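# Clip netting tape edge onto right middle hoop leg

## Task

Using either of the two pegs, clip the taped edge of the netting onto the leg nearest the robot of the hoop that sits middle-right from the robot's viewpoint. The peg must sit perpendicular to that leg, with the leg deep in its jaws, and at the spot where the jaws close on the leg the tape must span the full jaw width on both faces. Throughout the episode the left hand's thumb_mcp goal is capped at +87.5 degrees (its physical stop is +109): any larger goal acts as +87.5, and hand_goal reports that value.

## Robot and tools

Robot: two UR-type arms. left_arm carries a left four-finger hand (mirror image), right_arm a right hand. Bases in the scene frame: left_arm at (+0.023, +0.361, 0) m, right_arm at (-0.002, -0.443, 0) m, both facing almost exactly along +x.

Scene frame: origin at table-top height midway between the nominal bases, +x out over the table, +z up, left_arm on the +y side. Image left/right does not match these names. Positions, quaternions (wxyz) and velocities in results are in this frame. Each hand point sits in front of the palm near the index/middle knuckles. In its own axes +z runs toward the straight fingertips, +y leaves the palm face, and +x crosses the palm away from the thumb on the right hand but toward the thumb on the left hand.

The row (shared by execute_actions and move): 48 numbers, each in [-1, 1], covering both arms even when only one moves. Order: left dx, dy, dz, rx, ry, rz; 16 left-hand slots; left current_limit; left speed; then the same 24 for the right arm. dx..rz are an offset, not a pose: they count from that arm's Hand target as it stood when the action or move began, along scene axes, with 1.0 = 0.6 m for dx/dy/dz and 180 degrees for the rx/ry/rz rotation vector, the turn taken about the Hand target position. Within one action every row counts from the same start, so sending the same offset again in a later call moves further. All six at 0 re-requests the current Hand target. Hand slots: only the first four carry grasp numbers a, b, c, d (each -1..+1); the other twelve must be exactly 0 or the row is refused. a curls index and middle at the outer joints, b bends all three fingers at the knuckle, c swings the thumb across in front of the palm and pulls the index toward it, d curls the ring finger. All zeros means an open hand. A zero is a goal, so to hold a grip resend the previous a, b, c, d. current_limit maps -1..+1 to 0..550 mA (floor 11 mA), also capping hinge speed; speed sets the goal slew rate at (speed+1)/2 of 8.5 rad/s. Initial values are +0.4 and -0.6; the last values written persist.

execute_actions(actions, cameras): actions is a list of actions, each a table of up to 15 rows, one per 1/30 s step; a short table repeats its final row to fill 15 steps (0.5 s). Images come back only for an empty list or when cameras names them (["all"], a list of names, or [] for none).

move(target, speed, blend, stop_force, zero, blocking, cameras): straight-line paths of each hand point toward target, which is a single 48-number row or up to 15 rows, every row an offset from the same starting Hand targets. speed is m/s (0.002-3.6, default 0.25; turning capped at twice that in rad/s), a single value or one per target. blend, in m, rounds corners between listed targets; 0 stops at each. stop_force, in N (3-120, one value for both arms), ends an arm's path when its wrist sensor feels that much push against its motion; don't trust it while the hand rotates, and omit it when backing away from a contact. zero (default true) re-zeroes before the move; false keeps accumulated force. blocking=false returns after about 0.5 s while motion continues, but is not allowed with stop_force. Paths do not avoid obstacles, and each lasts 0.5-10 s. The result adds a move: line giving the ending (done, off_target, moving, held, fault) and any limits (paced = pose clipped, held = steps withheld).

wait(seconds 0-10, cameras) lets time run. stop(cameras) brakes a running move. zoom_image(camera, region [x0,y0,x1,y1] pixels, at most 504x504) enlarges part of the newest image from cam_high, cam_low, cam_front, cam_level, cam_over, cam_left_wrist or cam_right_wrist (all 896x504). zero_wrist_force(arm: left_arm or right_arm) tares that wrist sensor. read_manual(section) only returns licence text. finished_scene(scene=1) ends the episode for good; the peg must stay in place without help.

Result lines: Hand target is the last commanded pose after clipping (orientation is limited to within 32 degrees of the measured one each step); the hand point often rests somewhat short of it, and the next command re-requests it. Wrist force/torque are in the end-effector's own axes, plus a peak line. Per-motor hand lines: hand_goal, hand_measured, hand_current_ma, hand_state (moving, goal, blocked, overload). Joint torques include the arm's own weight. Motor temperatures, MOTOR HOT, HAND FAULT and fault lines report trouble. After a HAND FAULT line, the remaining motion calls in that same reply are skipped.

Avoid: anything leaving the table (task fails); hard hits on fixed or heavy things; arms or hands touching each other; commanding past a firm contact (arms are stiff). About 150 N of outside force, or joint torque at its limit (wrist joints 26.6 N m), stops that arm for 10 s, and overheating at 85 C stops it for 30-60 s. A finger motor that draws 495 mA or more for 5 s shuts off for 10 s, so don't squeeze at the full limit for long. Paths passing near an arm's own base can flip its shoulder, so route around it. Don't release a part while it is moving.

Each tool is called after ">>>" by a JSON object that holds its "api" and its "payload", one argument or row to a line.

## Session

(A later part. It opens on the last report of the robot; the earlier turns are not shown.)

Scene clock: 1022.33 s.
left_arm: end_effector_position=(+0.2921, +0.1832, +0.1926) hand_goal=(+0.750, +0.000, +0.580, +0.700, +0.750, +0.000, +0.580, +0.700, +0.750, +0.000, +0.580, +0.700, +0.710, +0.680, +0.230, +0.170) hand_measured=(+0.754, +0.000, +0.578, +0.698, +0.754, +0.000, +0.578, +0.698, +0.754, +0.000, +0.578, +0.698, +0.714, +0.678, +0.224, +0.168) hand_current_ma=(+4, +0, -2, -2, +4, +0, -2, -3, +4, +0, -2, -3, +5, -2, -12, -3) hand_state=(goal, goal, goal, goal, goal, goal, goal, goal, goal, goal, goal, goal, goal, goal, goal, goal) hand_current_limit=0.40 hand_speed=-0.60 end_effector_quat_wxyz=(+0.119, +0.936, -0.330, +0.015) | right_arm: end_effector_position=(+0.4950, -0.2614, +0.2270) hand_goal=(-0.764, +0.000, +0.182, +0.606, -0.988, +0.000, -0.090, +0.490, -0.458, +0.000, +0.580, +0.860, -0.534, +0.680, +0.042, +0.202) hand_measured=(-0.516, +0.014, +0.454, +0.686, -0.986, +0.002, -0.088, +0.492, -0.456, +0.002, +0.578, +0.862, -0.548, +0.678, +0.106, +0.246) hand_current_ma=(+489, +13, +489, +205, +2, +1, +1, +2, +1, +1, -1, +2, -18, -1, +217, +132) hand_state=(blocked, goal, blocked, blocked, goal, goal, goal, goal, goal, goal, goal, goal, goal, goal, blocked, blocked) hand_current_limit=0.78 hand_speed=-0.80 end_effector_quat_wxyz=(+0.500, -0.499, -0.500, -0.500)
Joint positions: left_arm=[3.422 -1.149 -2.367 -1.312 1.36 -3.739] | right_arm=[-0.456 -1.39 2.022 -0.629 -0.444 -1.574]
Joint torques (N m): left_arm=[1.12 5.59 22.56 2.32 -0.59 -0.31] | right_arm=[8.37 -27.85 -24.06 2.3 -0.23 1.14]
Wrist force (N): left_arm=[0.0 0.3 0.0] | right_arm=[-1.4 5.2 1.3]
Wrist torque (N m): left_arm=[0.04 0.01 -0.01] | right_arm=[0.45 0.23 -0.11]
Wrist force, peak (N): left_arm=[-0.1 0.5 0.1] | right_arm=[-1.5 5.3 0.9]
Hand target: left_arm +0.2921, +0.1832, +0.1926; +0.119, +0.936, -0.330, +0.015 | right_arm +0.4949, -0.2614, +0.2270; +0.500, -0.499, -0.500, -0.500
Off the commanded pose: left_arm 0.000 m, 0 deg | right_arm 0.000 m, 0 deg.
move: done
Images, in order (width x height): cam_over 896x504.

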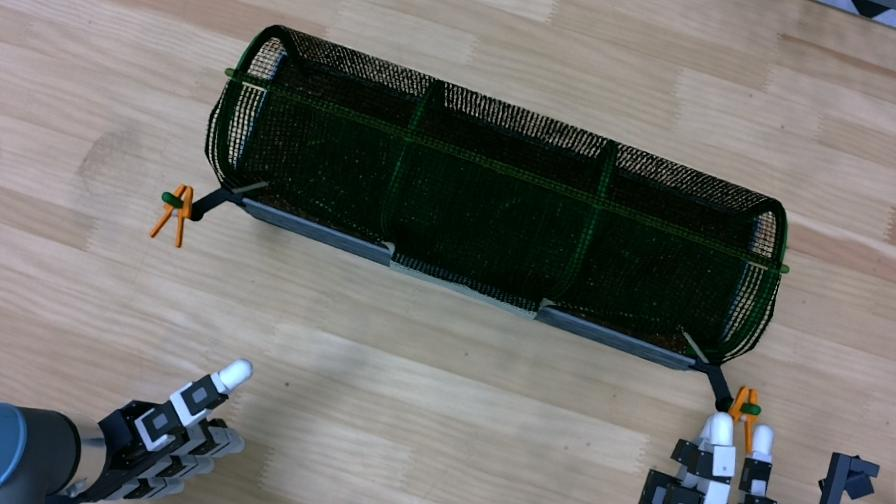

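>>> {"api": "move", "payload": {
  "target": [0,0,0,0,0,0, 0,0,0,0,0,0,0,0,0,0,0,0,0,0,0,0, 0.4,-0.6, 0,0,0,0,0,0, 0.3,1,0.75,0,0,0,0,0,0,0,0,0,0,0,0,0, 1,-0.6],
  "cameras": ["cam_over"]
}}

>>> {"api": "zoom_image", "payload": {
  "camera": "cam_over",
  "region": [720, 380, 770, 430]
}}

>>> {"api": "move", "payload": {
  "target": [0,0,0,0,0,0, 0,0,0,0,0,0,0,0,0,0,0,0,0,0,0,0, 0.4,-0.6, 0,0,0,0,0,0, 0.3,1,0.75,0,0,0,0,0,0,0,0,0,0,0,0,0, 0.78,-0.6]
}}

Scene clock: 1187.63 s.
left_arm: end_effector_position=(+0.2921, +0.1832, +0.1926) hand_goal=(+0.750, +0.000, +0.580, +0.700, +0.750, +0.000, +0.580, +0.700, +0.750, +0.000, +0.580, +0.700, +0.710, +0.680, +0.230, +0.170) hand_measured=(+0.754, +0.000, +0.578, +0.698, +0.754, +0.000, +0.578, +0.698, +0.754, +0.000, +0.578, +0.698, +0.714, +0.678, +0.224, +0.168) hand_current_ma=(+4, +0, -2, -2, +4, +0, -2, -3, +4, +0, -2, -3, +5, -2, -12, -3) hand_state=(goal, goal, goal, goal, goal, goal, goal, goal, goal, goal, goal, goal, goal, goal, goal, goal) hand_current_limit=0.40 hand_speed=-0.60 end_effector_quat_wxyz=(+0.119, +0.936, -0.330, +0.015) | right_arm: end_effector_position=(+0.4949, -0.2614, +0.2270) hand_goal=(-0.832, +0.000, +0.198, +0.616, -1.000, +0.000, -0.100, +0.490, -0.532, +0.000, +0.580, +0.870, -0.534, +0.680, +0.042, +0.212) hand_measured=(-0.516, +0.014, +0.454, +0.686, -0.996, +0.002, -0.098, +0.492, -0.530, +0.002, +0.578, +0.868, -0.548, +0.678, +0.106, +0.246) hand_current_ma=(+550, +13, +550, +169, +2, +1, +1, +2, +1, +1, -1, -2, -18, -1, +217, +91) hand_state=(blocked, goal, blocked, blocked, goal, goal, goal, goal, goal, goal, goal, goal, goal, goal, blocked, blocked) hand_current_limit=1.00 hand_speed=-0.60 end_effector_quat_wxyz=(+0.500, -0.499, -0.500, -0.500)
Joint positions: left_arm=[3.422 -1.149 -2.367 -1.312 1.36 -3.739] | right_arm=[-0.456 -1.39 2.022 -0.629 -0.444 -1.574]
Joint torques (N m): left_arm=[1.42 5.77 22.56 2.32 -0.54 -0.14] | right_arm=[8.6 -34.05 -17.63 2.29 -2.04 0.87]
Wrist force (N): left_arm=[-0.2 0.1 0.2] | right_arm=[-1.2 4.9 1.2]
Wrist torque (N m): left_arm=[0.00 0.03 -0.02] | right_arm=[0.43 0.22 -0.10]
Wrist force, peak (N): left_arm=[-0.2 0.4 0.0] | right_arm=[-1.7 5.5 1.3]
Hand target: left_arm +0.2921, +0.1832, +0.1926; +0.119, +0.936, -0.330, +0.015 | right_arm +0.4949, -0.2614, +0.2270; +0.500, -0.499, -0.500, -0.500
Off the commanded pose: left_arm 0.000 m, 0 deg | right_arm 0.000 m, 0 deg.
move: done
Images, in order (width x height): cam_over 896x504.

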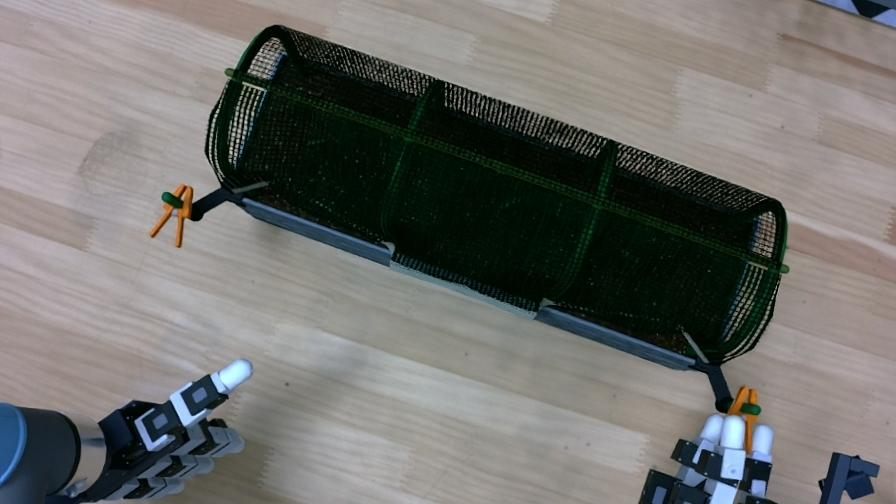

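Scaled by 10.080.

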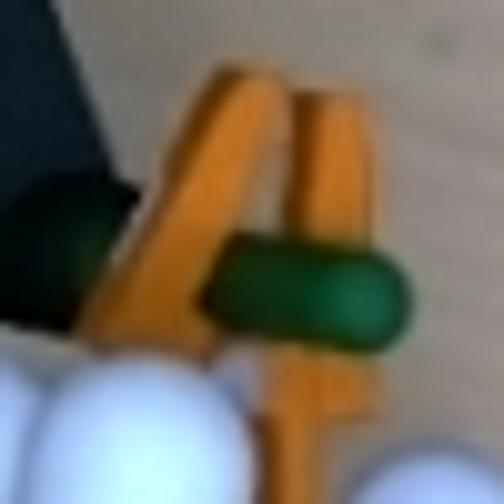

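Scene clock: 1188.13 s.
left_arm: end_effector_position=(+0.2921, +0.1832, +0.1926) hand_goal=(+0.750, +0.000, +0.580, +0.700, +0.750, +0.000, +0.580, +0.700, +0.750, +0.000, +0.580, +0.700, +0.710, +0.680, +0.230, +0.170) hand_measured=(+0.754, +0.000, +0.578, +0.698, +0.754, +0.000, +0.578, +0.698, +0.754, +0.000, +0.578, +0.698, +0.714, +0.678, +0.224, +0.168) hand_current_ma=(+4, +0, -2, -2, +4, +0, -2, -3, +4, +0, -2, -3, +5, -2, -12, -3) hand_state=(goal, goal, goal, goal, goal, goal, goal, goal, goal, goal, goal, goal, goal, goal, goal, goal) hand_current_limit=0.40 hand_speed=-0.60 end_effector_quat_wxyz=(+0.119, +0.936, -0.330, +0.015) | right_arm: end_effector_position=(+0.4949, -0.2614, +0.2270) hand_goal=(-0.832, +0.000, +0.198, +0.616, -1.000, +0.000, -0.100, +0.490, -0.532, +0.000, +0.580, +0.870, -0.534, +0.680, +0.042, +0.212) hand_measured=(-0.516, +0.014, +0.454, +0.686, -0.996, +0.002, -0.098, +0.492, -0.530, +0.002, +0.578, +0.868, -0.548, +0.678, +0.106, +0.246) hand_current_ma=(+490, +13, +490, +169, +2, +1, +1, +2, +1, +1, -1, -2, -18, -1, +217, +91) hand_state=(blocked, goal, blocked, blocked, goal, goal, goal, goal, goal, goal, goal, goal, goal, goal, blocked, blocked) hand_current_limit=0.78 hand_speed=-0.60 end_effector_quat_wxyz=(+0.500, -0.499, -0.500, -0.500)
Joint positions: left_arm=[3.422 -1.149 -2.367 -1.312 1.36 -3.739] | right_arm=[-0.456 -1.39 2.022 -0.629 -0.444 -1.574]
Joint torques (N m): left_arm=[1.3 5.39 22.3 2.34 -0.65 -0.18] | right_arm=[7.95 -34.97 -16.97 2.26 -1.87 0.99]
Wrist force (N): left_arm=[0.1 0.2 0.1] | right_arm=[-1.2 4.7 0.8]
Wrist torque (N m): left_arm=[0.02 -0.01 0.01] | right_arm=[0.40 0.23 -0.11]
Wrist force, peak (N): left_arm=[0.0 0.4 -0.2] | right_arm=[-1.3 5.5 1.0]
Hand target: left_arm +0.2921, +0.1832, +0.1926; +0.119, +0.936, -0.330, +0.015 | right_arm +0.4949, -0.2614, +0.2270; +0.500, -0.499, -0.500, -0.500
Off the commanded pose: left_arm 0.000 m, 0 deg | right_arm 0.000 m, 0 deg.
move: done

>>> {"api": "move", "payload": {
  "target": [
    [0,0,0,0,0,0, 0,0,0,0,0,0,0,0,0,0,0,0,0,0,0,0, 0.4,-0.6, 0,0,0,0,0,0, 0,0.4,0.75,0,0,0,0,0,0,0,0,0,0,0,0,0, 0.6,-0.85],
    [0,0,0,0,0,0, 0,0,0,0,0,0,0,0,0,0,0,0,0,0,0,0, 0.4,-0.6, 0,-0.0133,0,0,0,0, 0,0.4,0.75,0,0,0,0,0,0,0,0,0,0,0,0,0, 0.6,-0.85],
    [0,0,0,0,0,0, 0,0,0,0,0,0,0,0,0,0,0,0,0,0,0,0, 0.4,-0.6, -0.13,-0.0133,0,0,0,0, 0,0.5,0.75,0,0,0,0,0,0,0,0,0,0,0,0,0, 0.6,-0.85],
    [0,0,0,0,0,0, 0,0,0,0,0,0,0,0,0,0,0,0,0,0,0,0, 0.4,-0.6, -0.1168,-0.0027,-0.0217,0,-0.3889,0, 0,0.5,0.75,0,0,0,0,0,0,0,0,0,0,0,0,0, 0.6,-0.85]
  ],
  "speed": [0.05,0.05,0.15,0.2],
  "cameras": ["cam_over","cam_level","cam_front"]
}}

>>> {"api": "zoom_image", "payload": {
  "camera": "cam_over",
  "region": [640, 360, 800, 504]
}}

>>> {"api": "zoom_image", "payload": {
  "camera": "cam_level",
  "region": [736, 200, 896, 380]
}}

Scene clock: 1345.83 s.
left_arm: end_effector_position=(+0.2921, +0.1832, +0.1926) hand_goal=(+0.750, +0.000, +0.580, +0.700, +0.750, +0.000, +0.580, +0.700, +0.750, +0.000, +0.580, +0.700, +0.710, +0.680, +0.230, +0.170) hand_measured=(+0.754, +0.000, +0.578, +0.698, +0.754, +0.000, +0.578, +0.698, +0.754, +0.000, +0.578, +0.698, +0.714, +0.678, +0.224, +0.168) hand_current_ma=(+4, +0, -2, -2, +4, +0, -2, -3, +4, +0, -2, -3, +5, -2, -12, -3) hand_state=(goal, goal, goal, goal, goal, goal, goal, goal, goal, goal, goal, goal, goal, goal, goal, goal) hand_current_limit=0.40 hand_speed=-0.60 end_effector_quat_wxyz=(+0.119, +0.936, -0.330, +0.015) | right_arm: end_effector_position=(+0.4249, -0.2629, +0.2139) hand_goal=(-0.188, +0.000, +0.318, +0.800, -0.124, +0.000, +0.480, +0.926, +0.188, +0.000, +0.580, +0.800, -0.564, +0.680, +0.042, +0.158) hand_measured=(-0.186, +0.006, +0.316, +0.798, -0.120, +0.002, +0.482, +0.924, +0.194, +0.002, +0.580, +0.798, -0.556, +0.680, +0.042, +0.156) hand_current_ma=(+1, +4, -1, -1, +2, +1, +1, -1, +5, +1, +0, -1, +9, +0, +0, -1) hand_state=(goal, goal, goal, goal, goal, goal, goal, goal, goal, goal, goal, goal, goal, goal, goal, goal) hand_current_limit=0.60 hand_speed=-0.85 end_effector_quat_wxyz=(-0.123, +0.122, +0.696, +0.696)
Joint positions: left_arm=[3.422 -1.149 -2.367 -1.312 1.36 -3.739] | right_arm=[-0.502 -1.248 2.22 -0.972 -0.491 -2.794]
Joint torques (N m): left_arm=[1.08 5.82 22.61 2.35 -0.61 -0.16] | right_arm=[-10.75 -36.53 -2.77 1.51 -1.49 -1.46]
Wrist force (N): left_arm=[0.0 0.3 0.1] | right_arm=[-0.6 -2.8 0.3]
Wrist torque (N m): left_arm=[0.04 0.00 -0.01] | right_arm=[-0.16 0.10 -0.26]
Wrist force, peak (N): left_arm=[-0.3 0.3 0.3] | right_arm=[-1.7 6.0 -0.4]
Hand target: left_arm +0.2921, +0.1832, +0.1926; +0.119, +0.936, -0.330, +0.015 | right_arm +0.4249, -0.2630, +0.2140; -0.123, +0.122, +0.696, +0.696
Off the commanded pose: left_arm 0.000 m, 0 deg | right_arm 0.000 m, 0 deg.
move: done
Images, in order (width x height): cam_front 896x504, cam_level 896x504, cam_over 896x504.

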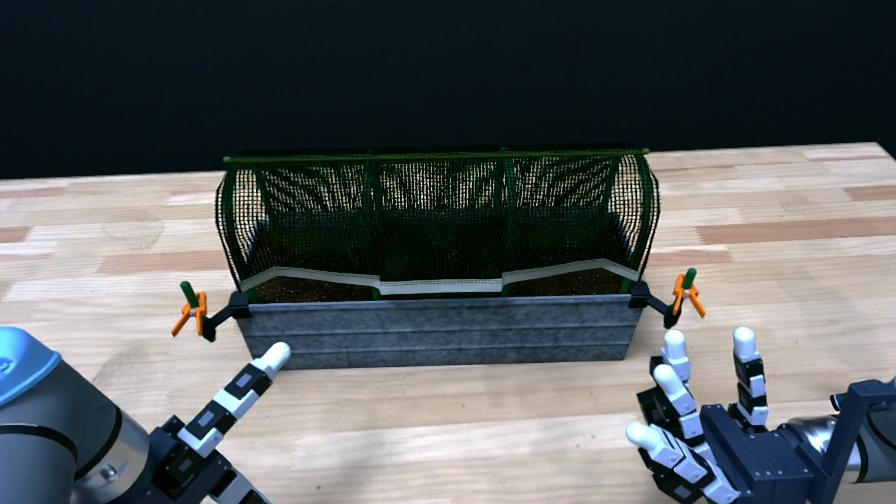

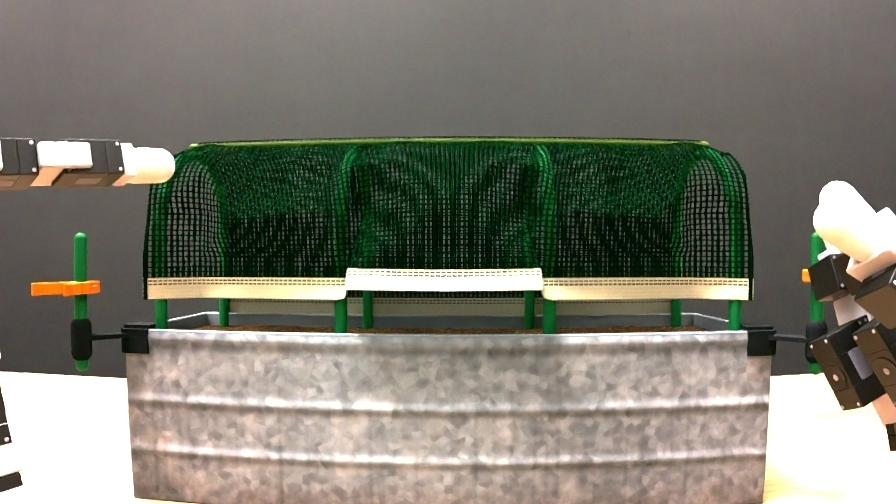

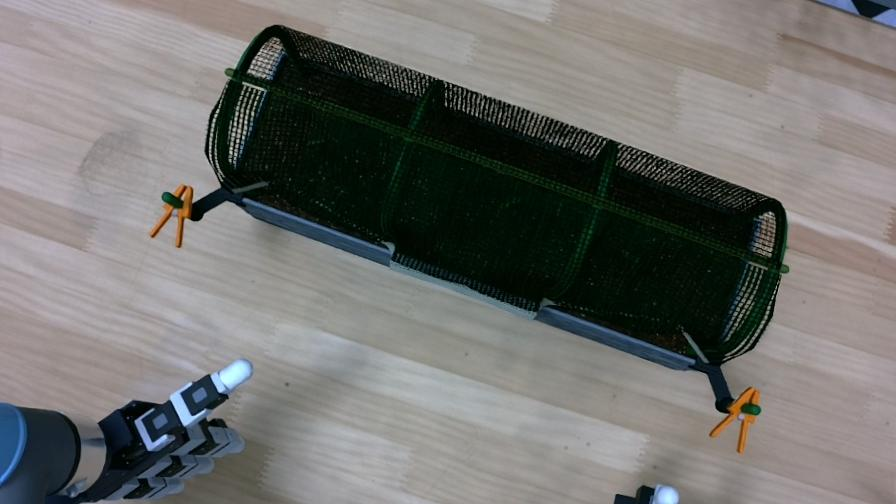

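Scaled by 3.150.

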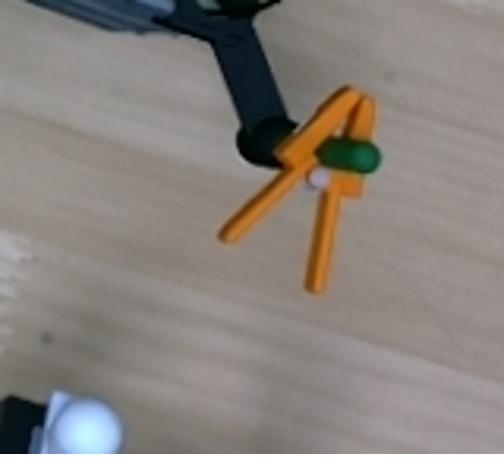

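Scaled by 2.800.

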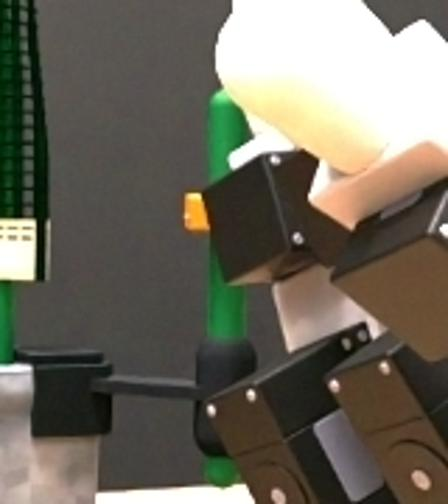

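>>> {"api": "move", "payload": {
  "target": [
    [0,0,0,0,0,0, 0,0,0,0,0,0,0,0,0,0,0,0,0,0,0,0, 0.4,-0.6, 0.0082,0.0143,0,0,0,-0.05, 0,0.5,0.75,0,0,0,0,0,0,0,0,0,0,0,0,0, 0.6,-0.85],
    [0,0,0,0,0,0, 0,0,0,0,0,0,0,0,0,0,0,0,0,0,0,0, 0.4,-0.6, 0.1482,-0.0078,0,0,0,-0.05, 0,0.5,0.75,0,0,0,0,0,0,0,0,0,0,0,0,0, 0.6,-0.85]
  ],
  "speed": [0.1,0.08],
  "cameras": ["cam_over","cam_level","cam_front","cam_right_wrist"]
}}

>>> {"api": "zoom_image", "payload": {
  "camera": "cam_over",
  "region": [680, 370, 800, 490]
}}

>>> {"api": "zoom_image", "payload": {
  "camera": "cam_front",
  "region": [620, 240, 780, 400]
}}

Scene clock: 1393.37 s.
left_arm: end_effector_position=(+0.2921, +0.1832, +0.1926) hand_goal=(+0.750, +0.000, +0.580, +0.700, +0.750, +0.000, +0.580, +0.700, +0.750, +0.000, +0.580, +0.700, +0.710, +0.680, +0.230, +0.170) hand_measured=(+0.754, +0.000, +0.578, +0.698, +0.754, +0.000, +0.578, +0.698, +0.754, +0.000, +0.578, +0.698, +0.714, +0.678, +0.224, +0.168) hand_current_ma=(+4, +0, -2, -2, +4, +0, -2, -3, +4, +0, -2, -3, +5, -2, -12, -3) hand_state=(goal, goal, goal, goal, goal, goal, goal, goal, goal, goal, goal, goal, goal, goal, goal, goal) hand_current_limit=0.40 hand_speed=-0.60 end_effector_quat_wxyz=(+0.119, +0.936, -0.330, +0.015) | right_arm: end_effector_position=(+0.5137, -0.2676, +0.2139) hand_goal=(-0.188, +0.000, +0.318, +0.800, -0.124, +0.000, +0.480, +0.926, +0.188, +0.000, +0.580, +0.800, -0.564, +0.680, +0.042, +0.158) hand_measured=(-0.186, +0.006, +0.316, +0.798, -0.120, +0.002, +0.482, +0.924, +0.194, +0.002, +0.580, +0.798, -0.556, +0.680, +0.042, +0.156) hand_current_ma=(+1, +3, -1, -1, +2, +1, +1, -1, +5, +1, +0, -1, +8, +0, +0, -1) hand_state=(goal, goal, goal, goal, goal, goal, goal, goal, goal, goal, goal, goal, goal, goal, goal, goal) hand_current_limit=0.60 hand_speed=-0.85 end_effector_quat_wxyz=(-0.068, +0.176, +0.685, +0.704)
Joint positions: left_arm=[3.422 -1.149 -2.367 -1.312 1.36 -3.739] | right_arm=[-0.427 -1.156 2.068 -0.911 -0.259 -2.794]
Joint torques (N m): left_arm=[1.51 6.08 22.48 2.33 -0.67 -0.24] | right_arm=[-10.45 -40.74 -9.63 -1.46 -1.29 -1.03]
Motor temperatures (°C): left_arm=[26 27 39 41 39 40] | right_arm=[36 34 29 39 40 36]
Wrist force (N): left_arm=[-0.1 0.3 0.2] | right_arm=[-0.6 -2.5 0.2]
Wrist torque (N m): left_arm=[0.03 0.02 -0.02] | right_arm=[-0.10 0.08 -0.12]
Wrist force, peak (N): left_arm=[-0.1 0.5 0.2] | right_arm=[-0.7 -3.5 0.5]
Hand target: left_arm +0.2921, +0.1832, +0.1926; +0.119, +0.936, -0.330, +0.015 | right_arm +0.5138, -0.2677, +0.2140; -0.068, +0.176, +0.685, +0.704
Off the commanded pose: left_arm 0.000 m, 0 deg | right_arm 0.000 m, 0 deg.
move: done
Images, in order (width x height): cam_front 896x504, cam_level 896x504, cam_over 896x504, cam_right_wrist 896x504.

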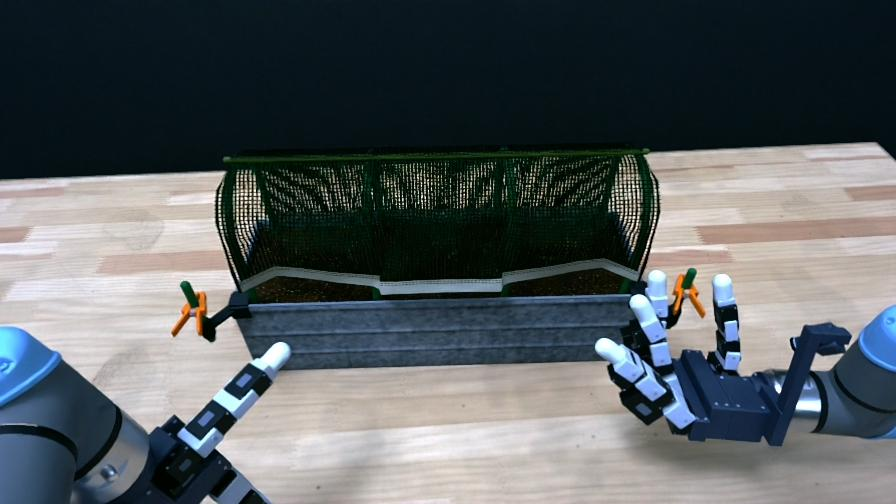

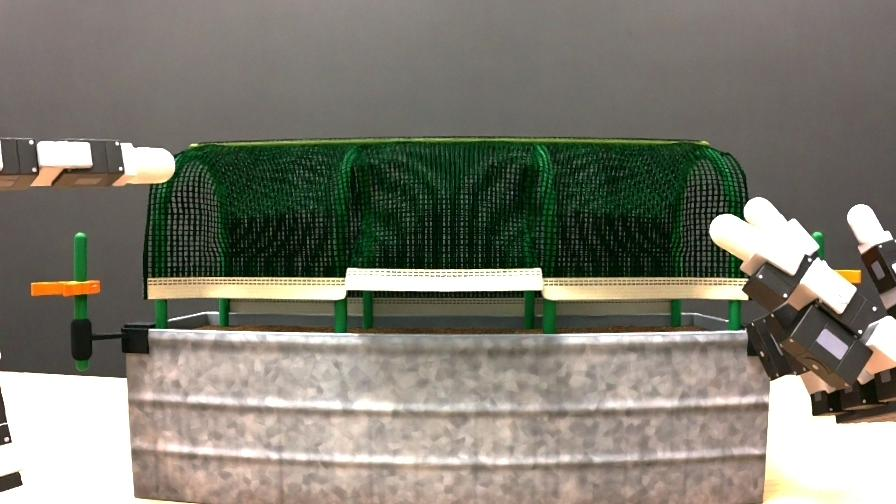

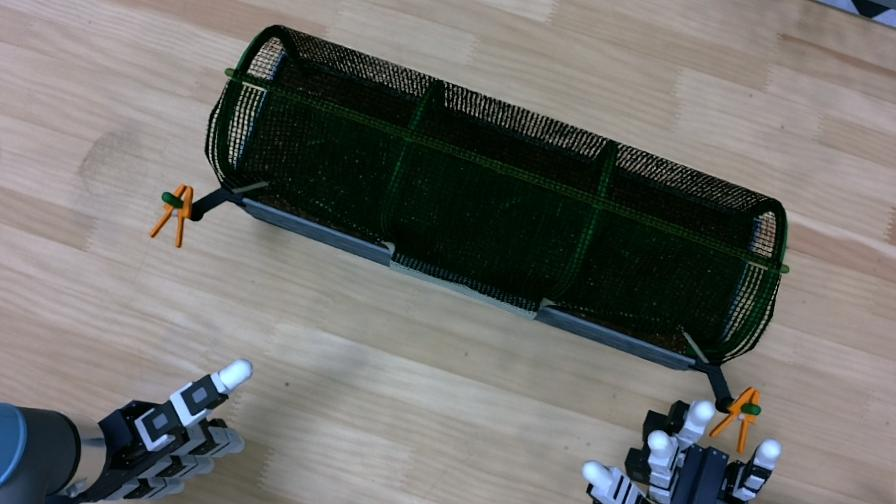

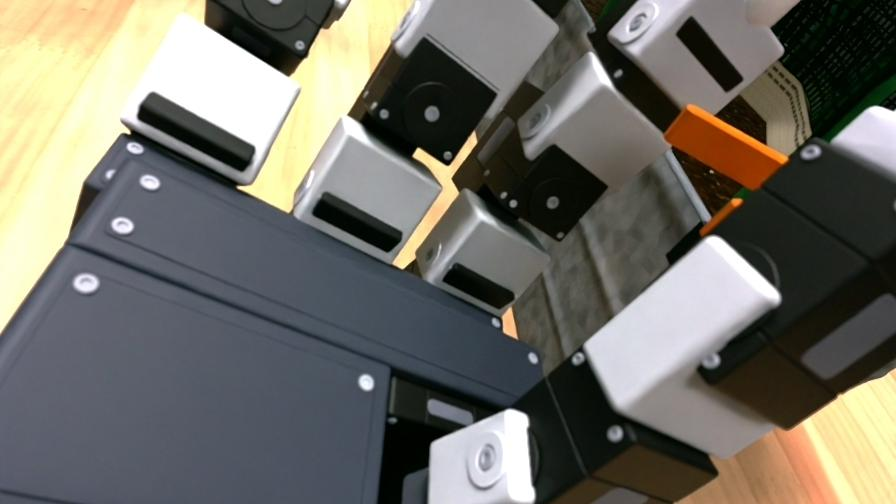

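Scaled by 4.200.

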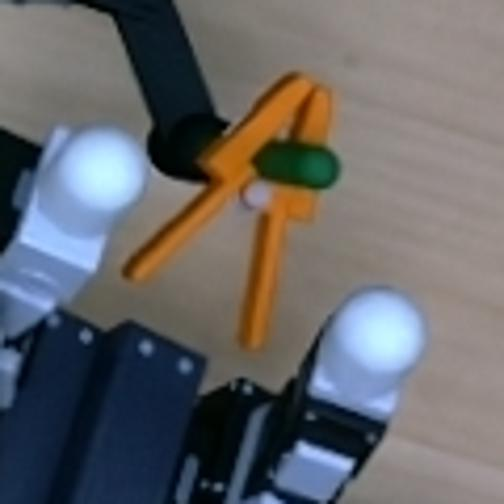

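Scaled by 3.150.

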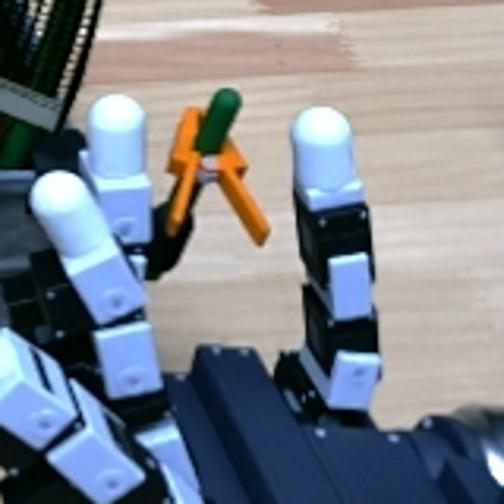

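>>> {"api": "move", "payload": {
  "target": [
    [0,0,0,0,0,0, 0,0,0,0,0,0,0,0,0,0,0,0,0,0,0,0, 0.4,-0.6, 0.001,0.0066,0,0,0,0, 0,0.65,0.75,0,0,0,0,0,0,0,0,0,0,0,0,0, 0.6,-0.88],
    [0,0,0,0,0,0, 0,0,0,0,0,0,0,0,0,0,0,0,0,0,0,0, 0.4,-0.6, 0.001,0.0066,0,0,0,0, 0,0.75,0.75,0,0,0,0,0,0,0,0,0,0,0,0,0, 0.6,-0.92]
  ],
  "speed": 0.03,
  "cameras": ["cam_over","cam_front"]
}}

>>> {"api": "zoom_image", "payload": {
  "camera": "cam_over",
  "region": [680, 370, 800, 490]
}}

>>> {"api": "zoom_image", "payload": {
  "camera": "cam_front",
  "region": [640, 260, 760, 380]
}}

Scene clock: 1422.97 s.
left_arm: end_effector_position=(+0.2921, +0.1832, +0.1926) hand_goal=(+0.750, +0.000, +0.580, +0.700, +0.750, +0.000, +0.580, +0.700, +0.750, +0.000, +0.580, +0.700, +0.710, +0.680, +0.230, +0.170) hand_measured=(+0.754, +0.000, +0.578, +0.698, +0.754, +0.000, +0.578, +0.698, +0.754, +0.000, +0.578, +0.698, +0.714, +0.678, +0.224, +0.168) hand_current_ma=(+4, +0, -2, -2, +4, +0, -2, -3, +4, +0, -2, -3, +5, -2, -12, -3) hand_state=(goal, goal, goal, goal, goal, goal, goal, goal, goal, goal, goal, goal, goal, goal, goal, goal) hand_current_limit=0.40 hand_speed=-0.60 end_effector_quat_wxyz=(+0.119, +0.936, -0.330, +0.015) | right_arm: end_effector_position=(+0.5144, -0.2637, +0.2140) hand_goal=(-0.524, +0.000, +0.392, +0.850, -0.562, +0.000, +0.430, +0.926, -0.188, +0.000, +0.580, +0.850, -0.564, +0.680, +0.042, +0.208) hand_measured=(-0.460, -0.002, +0.402, +0.844, -0.560, +0.002, +0.432, +0.924, -0.176, +0.002, +0.580, +0.848, -0.556, +0.680, +0.044, +0.206) hand_current_ma=(+165, +0, +10, -5, +2, +1, +1, -1, +14, +1, +0, -2, +8, +0, +1, -1) hand_state=(blocked, goal, goal, goal, goal, goal, goal, goal, goal, goal, goal, goal, goal, goal, goal, goal) hand_current_limit=0.60 hand_speed=-0.92 end_effector_quat_wxyz=(-0.068, +0.176, +0.685, +0.704)
Joint positions: left_arm=[3.422 -1.149 -2.367 -1.312 1.36 -3.739] | right_arm=[-0.418 -1.156 2.067 -0.911 -0.249 -2.794]
Joint torques (N m): left_arm=[1.47 6.1 21.97 2.24 -0.62 -0.19] | right_arm=[-11.97 -22.65 -22.3 1.87 -0.49 -0.49]
Wrist force (N): left_arm=[-0.1 0.1 -0.1] | right_arm=[-0.3 -2.3 1.5]
Wrist torque (N m): left_arm=[0.02 0.01 -0.01] | right_arm=[-0.11 0.16 -0.12]
Wrist force, peak (N): left_arm=[-0.2 0.4 0.2] | right_arm=[0.0 -2.8 2.1]
Hand target: left_arm +0.2921, +0.1832, +0.1926; +0.119, +0.936, -0.330, +0.015 | right_arm +0.5144, -0.2637, +0.2140; -0.068, +0.176, +0.685, +0.704
Off the commanded pose: left_arm 0.000 m, 0 deg | right_arm 0.000 m, 0 deg.
move: done
Images, in order (width x height): cam_front 896x504, cam_over 896x504.

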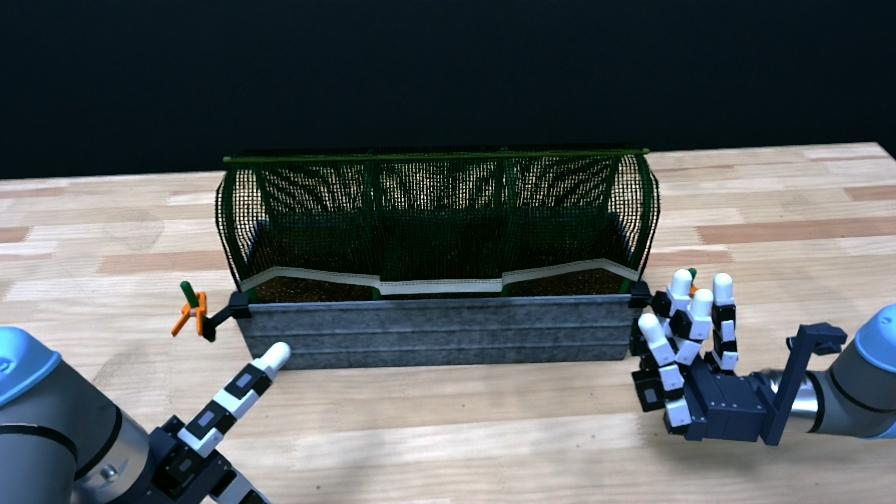

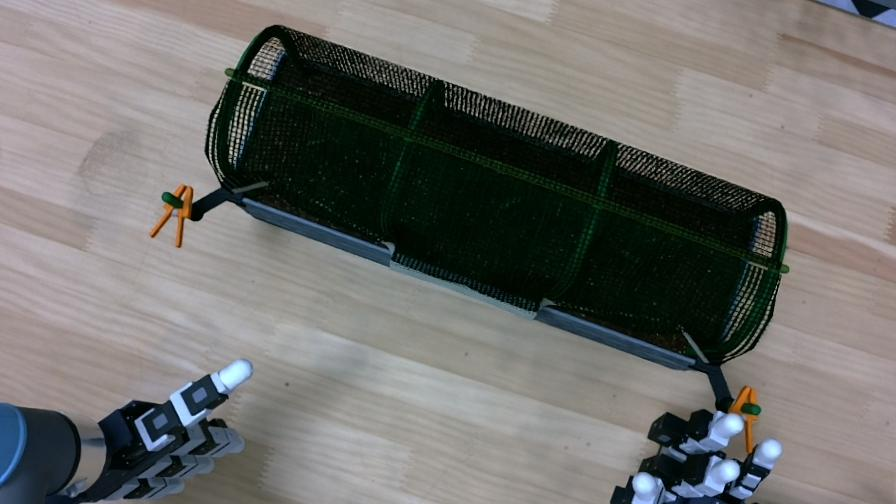

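Scaled by 4.200.

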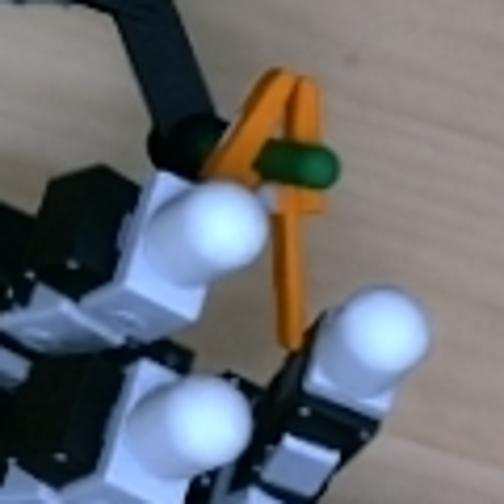

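Scaled by 4.200.

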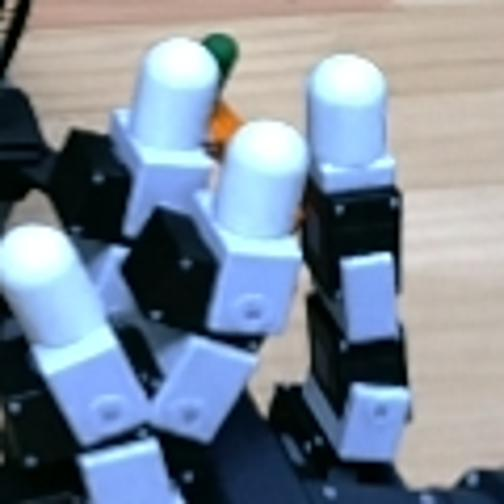

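>>> {"api": "move", "payload": {
  "target": [
    [0,0,0,0,0,0, 0,0,0,0,0,0,0,0,0,0,0,0,0,0,0,0, 0.4,-0.6, -0.0135,0.0062,0,0,0,0.05, 0,0.75,0.75,0,0,0,0,0,0,0,0,0,0,0,0,0, 0.6,-0.92],
    [0,0,0,0,0,0, 0,0,0,0,0,0,0,0,0,0,0,0,0,0,0,0, 0.4,-0.6, -0.0135,0.0112,0,0,0,0.05, 0,0.9,0.75,0,0,0,0,0,0,0,0,0,0,0,0,0, 0.78,-0.92]
  ],
  "speed": 0.04,
  "cameras": ["cam_over"]
}}

>>> {"api": "zoom_image", "payload": {
  "camera": "cam_over",
  "region": [680, 370, 800, 490]
}}

Scene clock: 1454.50 s.
left_arm: end_effector_position=(+0.2921, +0.1832, +0.1926) hand_goal=(+0.750, +0.000, +0.580, +0.700, +0.750, +0.000, +0.580, +0.700, +0.750, +0.000, +0.580, +0.700, +0.710, +0.680, +0.230, +0.170) hand_measured=(+0.754, +0.000, +0.578, +0.698, +0.754, +0.000, +0.578, +0.698, +0.754, +0.000, +0.578, +0.698, +0.714, +0.678, +0.224, +0.168) hand_current_ma=(+4, +0, -2, -2, +4, +0, -2, -3, +4, +0, -2, -3, +5, -2, -12, -3) hand_state=(goal, goal, goal, goal, goal, goal, goal, goal, goal, goal, goal, goal, goal, goal, goal, goal) hand_current_limit=0.40 hand_speed=-0.60 end_effector_quat_wxyz=(+0.119, +0.936, -0.330, +0.015) | right_arm: end_effector_position=(+0.5063, -0.2570, +0.2139) hand_goal=(-0.728, +0.000, +0.438, +0.880, -0.824, +0.000, +0.400, +0.926, -0.412, +0.000, +0.580, +0.880, -0.564, +0.680, +0.042, +0.238) hand_measured=(-0.518, -0.006, +0.464, +0.870, -0.824, +0.002, +0.402, +0.924, -0.406, +0.002, +0.580, +0.878, -0.572, +0.680, +0.064, +0.238) hand_current_ma=(+490, -3, +39, -9, +0, +1, +1, -1, +6, +1, +0, -2, -6, +0, +44, +0) hand_state=(blocked, goal, blocked, goal, goal, goal, goal, goal, goal, goal, goal, goal, goal, goal, blocked, goal) hand_current_limit=0.78 hand_speed=-0.92 end_effector_quat_wxyz=(-0.123, +0.122, +0.696, +0.696)
Joint positions: left_arm=[3.422 -1.149 -2.367 -1.312 1.36 -3.739] | right_arm=[-0.402 -1.108 1.985 -0.876 -0.39 -2.794]
Joint torques (N m): left_arm=[1.65 6.14 22.56 2.29 -0.49 -0.23] | right_arm=[-10.73 -43.51 -6.83 -0.86 -0.24 -1.71]
Wrist force (N): left_arm=[0.0 0.2 0.2] | right_arm=[1.2 -3.4 1.0]
Wrist torque (N m): left_arm=[0.01 0.01 0.00] | right_arm=[-0.21 0.09 -0.11]
Wrist force, peak (N): left_arm=[-0.3 0.4 0.2] | right_arm=[1.5 -3.4 0.9]
Hand target: left_arm +0.2921, +0.1832, +0.1926; +0.119, +0.936, -0.330, +0.015 | right_arm +0.5063, -0.2570, +0.2140; -0.123, +0.122, +0.696, +0.696
Off the commanded pose: left_arm 0.000 m, 0 deg | right_arm 0.000 m, 0 deg.
move: done
Images, in order (width x height): cam_over 896x504.

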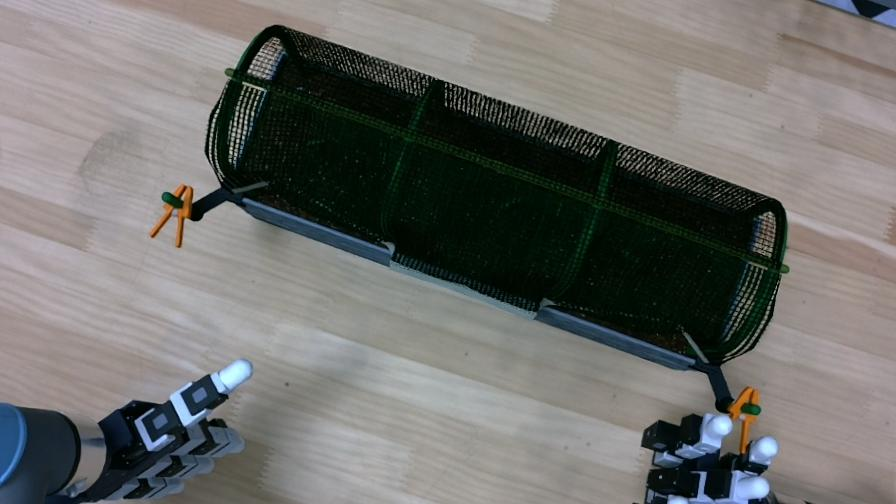

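Scaled by 4.200.

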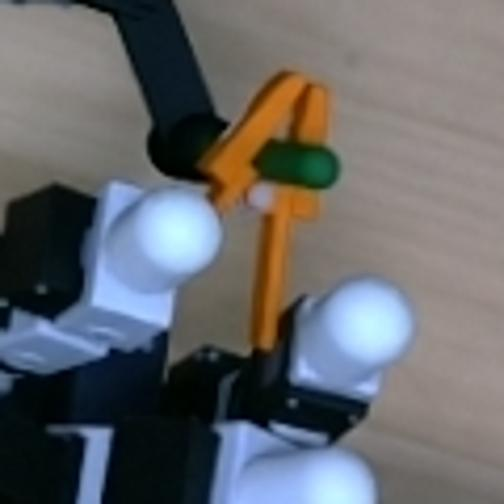

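>>> {"api": "move", "payload": {
  "target": [0,0,0,0,0,0, 0,0,0,0,0,0,0,0,0,0,0,0,0,0,0,0, 0.4,-0.6, 0,0,0,0,0,0, 0.25,0.95,0.75,0,0,0,0,0,0,0,0,0,0,0,0,0, 0.78,-0.85],
  "cameras": ["cam_over"]
}}

>>> {"api": "zoom_image", "payload": {
  "camera": "cam_over",
  "region": [700, 375, 780, 455]
}}

Scene clock: 1466.80 s.
left_arm: end_effector_position=(+0.2921, +0.1832, +0.1926) hand_goal=(+0.750, +0.000, +0.580, +0.700, +0.750, +0.000, +0.580, +0.700, +0.750, +0.000, +0.580, +0.700, +0.710, +0.680, +0.230, +0.170) hand_measured=(+0.754, +0.000, +0.578, +0.698, +0.754, +0.000, +0.578, +0.698, +0.754, +0.000, +0.578, +0.698, +0.714, +0.678, +0.224, +0.168) hand_current_ma=(+4, +0, -2, -2, +4, +0, -2, -3, +4, +0, -2, -3, +5, -2, -12, -3) hand_state=(goal, goal, goal, goal, goal, goal, goal, goal, goal, goal, goal, goal, goal, goal, goal, goal) hand_current_limit=0.40 hand_speed=-0.60 end_effector_quat_wxyz=(+0.119, +0.936, -0.330, +0.015) | right_arm: end_effector_position=(+0.5063, -0.2570, +0.2140) hand_goal=(-0.770, +0.000, +0.228, +0.652, -0.974, +0.000, -0.010, +0.562, -0.462, +0.000, +0.580, +0.866, -0.540, +0.680, +0.042, +0.210) hand_measured=(-0.520, -0.010, +0.320, +0.650, -0.978, +0.002, -0.010, +0.564, -0.456, +0.002, +0.580, +0.868, -0.548, +0.682, +0.074, +0.210) hand_current_ma=(+490, -8, +254, +0, -3, +1, +0, +1, +5, +1, +0, +2, -8, +2, +80, +0) hand_state=(blocked, goal, blocked, goal, goal, goal, goal, goal, goal, goal, goal, goal, goal, goal, blocked, goal) hand_current_limit=0.78 hand_speed=-0.85 end_effector_quat_wxyz=(-0.123, +0.122, +0.696, +0.696)
Joint positions: left_arm=[3.422 -1.149 -2.367 -1.312 1.36 -3.739] | right_arm=[-0.402 -1.108 1.985 -0.876 -0.39 -2.794]
Joint torques (N m): left_arm=[1.12 6.62 21.97 2.27 -0.58 -0.25] | right_arm=[-10.89 -42.82 -10.17 -1.14 2.08 -1.21]
Wrist force (N): left_arm=[0.0 0.3 0.2] | right_arm=[1.2 -1.8 0.3]
Wrist torque (N m): left_arm=[0.02 0.01 -0.01] | right_arm=[-0.18 0.07 -0.13]
Wrist force, peak (N): left_arm=[-0.1 0.5 0.0] | right_arm=[1.1 -3.8 1.2]
Hand target: left_arm +0.2921, +0.1832, +0.1926; +0.119, +0.936, -0.330, +0.015 | right_arm +0.5063, -0.2570, +0.2140; -0.123, +0.122, +0.696, +0.696
Off the commanded pose: left_arm 0.000 m, 0 deg | right_arm 0.000 m, 0 deg.
move: done
Images, in order (width x height): cam_over 896x504.

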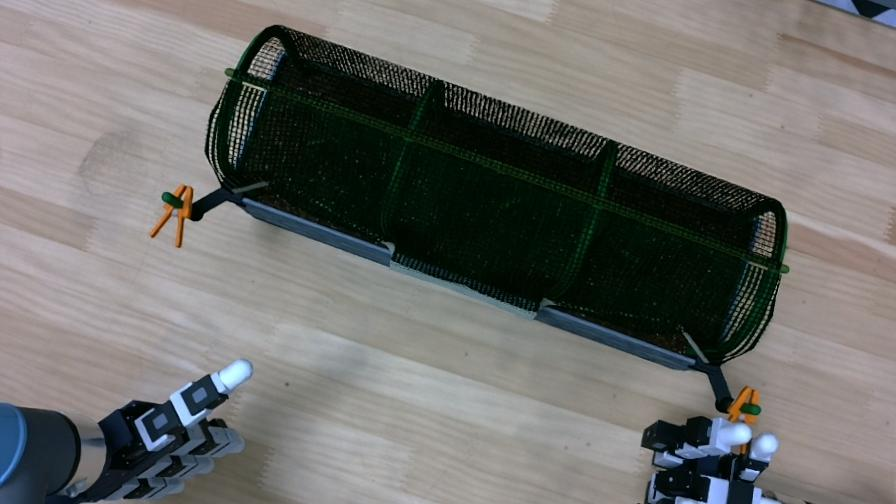

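Scaled by 6.300.

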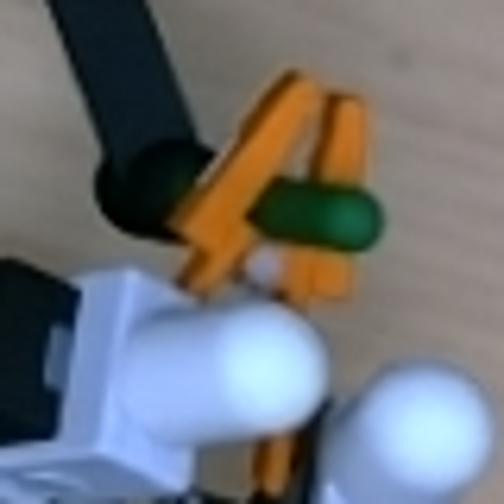

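>>> {"api": "move", "payload": {
  "target": [0,0,0,0,0,0, 0,0,0,0,0,0,0,0,0,0,0,0,0,0,0,0, 0.4,-0.6, 0,0,0,0,0,0, 0.4,1,0.75,0,0,0,0,0,0,0,0,0,0,0,0,0, 0.78,-0.85],
  "cameras": ["cam_over"]
}}

>>> {"api": "zoom_image", "payload": {
  "camera": "cam_over",
  "region": [700, 375, 780, 455]
}}

Scene clock: 1484.93 s.
left_arm: end_effector_position=(+0.2921, +0.1832, +0.1926) hand_goal=(+0.750, +0.000, +0.580, +0.700, +0.750, +0.000, +0.580, +0.700, +0.750, +0.000, +0.580, +0.700, +0.710, +0.680, +0.230, +0.170) hand_measured=(+0.754, +0.000, +0.578, +0.698, +0.754, +0.000, +0.578, +0.698, +0.754, +0.000, +0.578, +0.698, +0.714, +0.678, +0.224, +0.168) hand_current_ma=(+4, +0, -2, -2, +4, +0, -2, -3, +4, +0, -2, -3, +5, -2, -12, -3) hand_state=(goal, goal, goal, goal, goal, goal, goal, goal, goal, goal, goal, goal, goal, goal, goal, goal) hand_current_limit=0.40 hand_speed=-0.60 end_effector_quat_wxyz=(+0.119, +0.936, -0.330, +0.015) | right_arm: end_effector_position=(+0.5063, -0.2570, +0.2140) hand_goal=(-0.822, +0.000, +0.108, +0.520, -1.000, +0.000, -0.260, +0.346, -0.522, +0.000, +0.580, +0.860, -0.524, +0.680, +0.042, +0.198) hand_measured=(-0.520, -0.004, +0.270, +0.560, -0.952, +0.002, -0.186, +0.396, -0.518, +0.002, +0.580, +0.864, -0.532, +0.682, +0.086, +0.202) hand_current_ma=(+489, -2, +490, +77, +105, +1, +180, +103, +3, +1, +0, +2, -7, +2, +123, +4) hand_state=(blocked, goal, blocked, blocked, blocked, goal, blocked, blocked, goal, goal, goal, goal, goal, goal, blocked, goal) hand_current_limit=0.78 hand_speed=-0.85 end_effector_quat_wxyz=(-0.123, +0.122, +0.696, +0.696)
Joint positions: left_arm=[3.422 -1.149 -2.367 -1.312 1.36 -3.739] | right_arm=[-0.402 -1.108 1.985 -0.876 -0.39 -2.794]
Joint torques (N m): left_arm=[1.65 6.29 22 2.32 -0.47 -0.19] | right_arm=[-5.2 -38.2 -14.95 -1.01 1.76 -0.97]
Wrist force (N): left_arm=[-0.1 0.3 -0.1] | right_arm=[-0.1 -0.8 0.3]
Wrist torque (N m): left_arm=[0.05 0.01 -0.02] | right_arm=[-0.14 0.16 -0.19]
Wrist force, peak (N): left_arm=[0.0 0.5 0.1] | right_arm=[1.4 -2.2 0.6]
Hand target: left_arm +0.2921, +0.1832, +0.1926; +0.119, +0.936, -0.330, +0.015 | right_arm +0.5063, -0.2570, +0.2140; -0.123, +0.122, +0.696, +0.696
Off the commanded pose: left_arm 0.000 m, 0 deg | right_arm 0.000 m, 0 deg.
move: done
Images, in order (width x height): cam_over 896x504.

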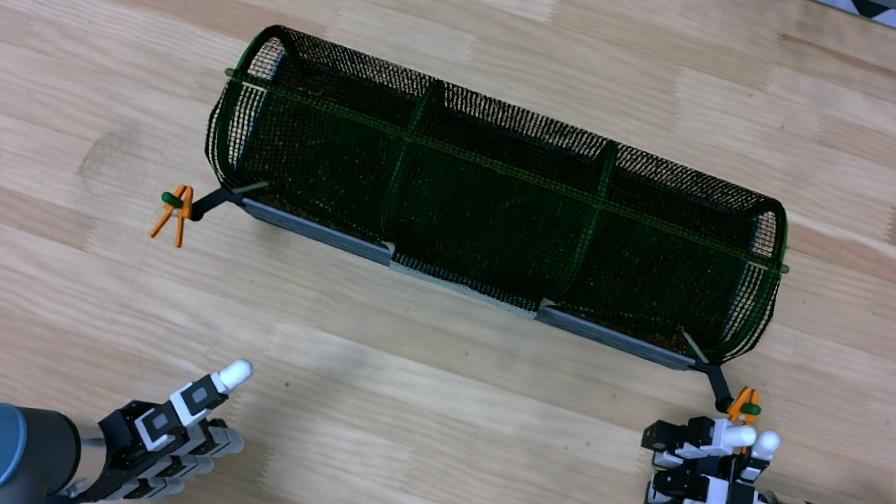

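Scaled by 6.300.

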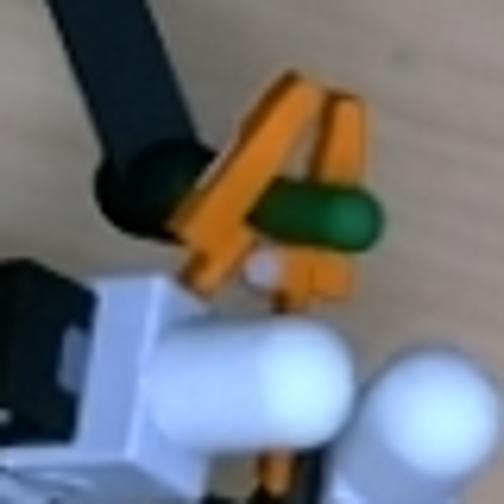

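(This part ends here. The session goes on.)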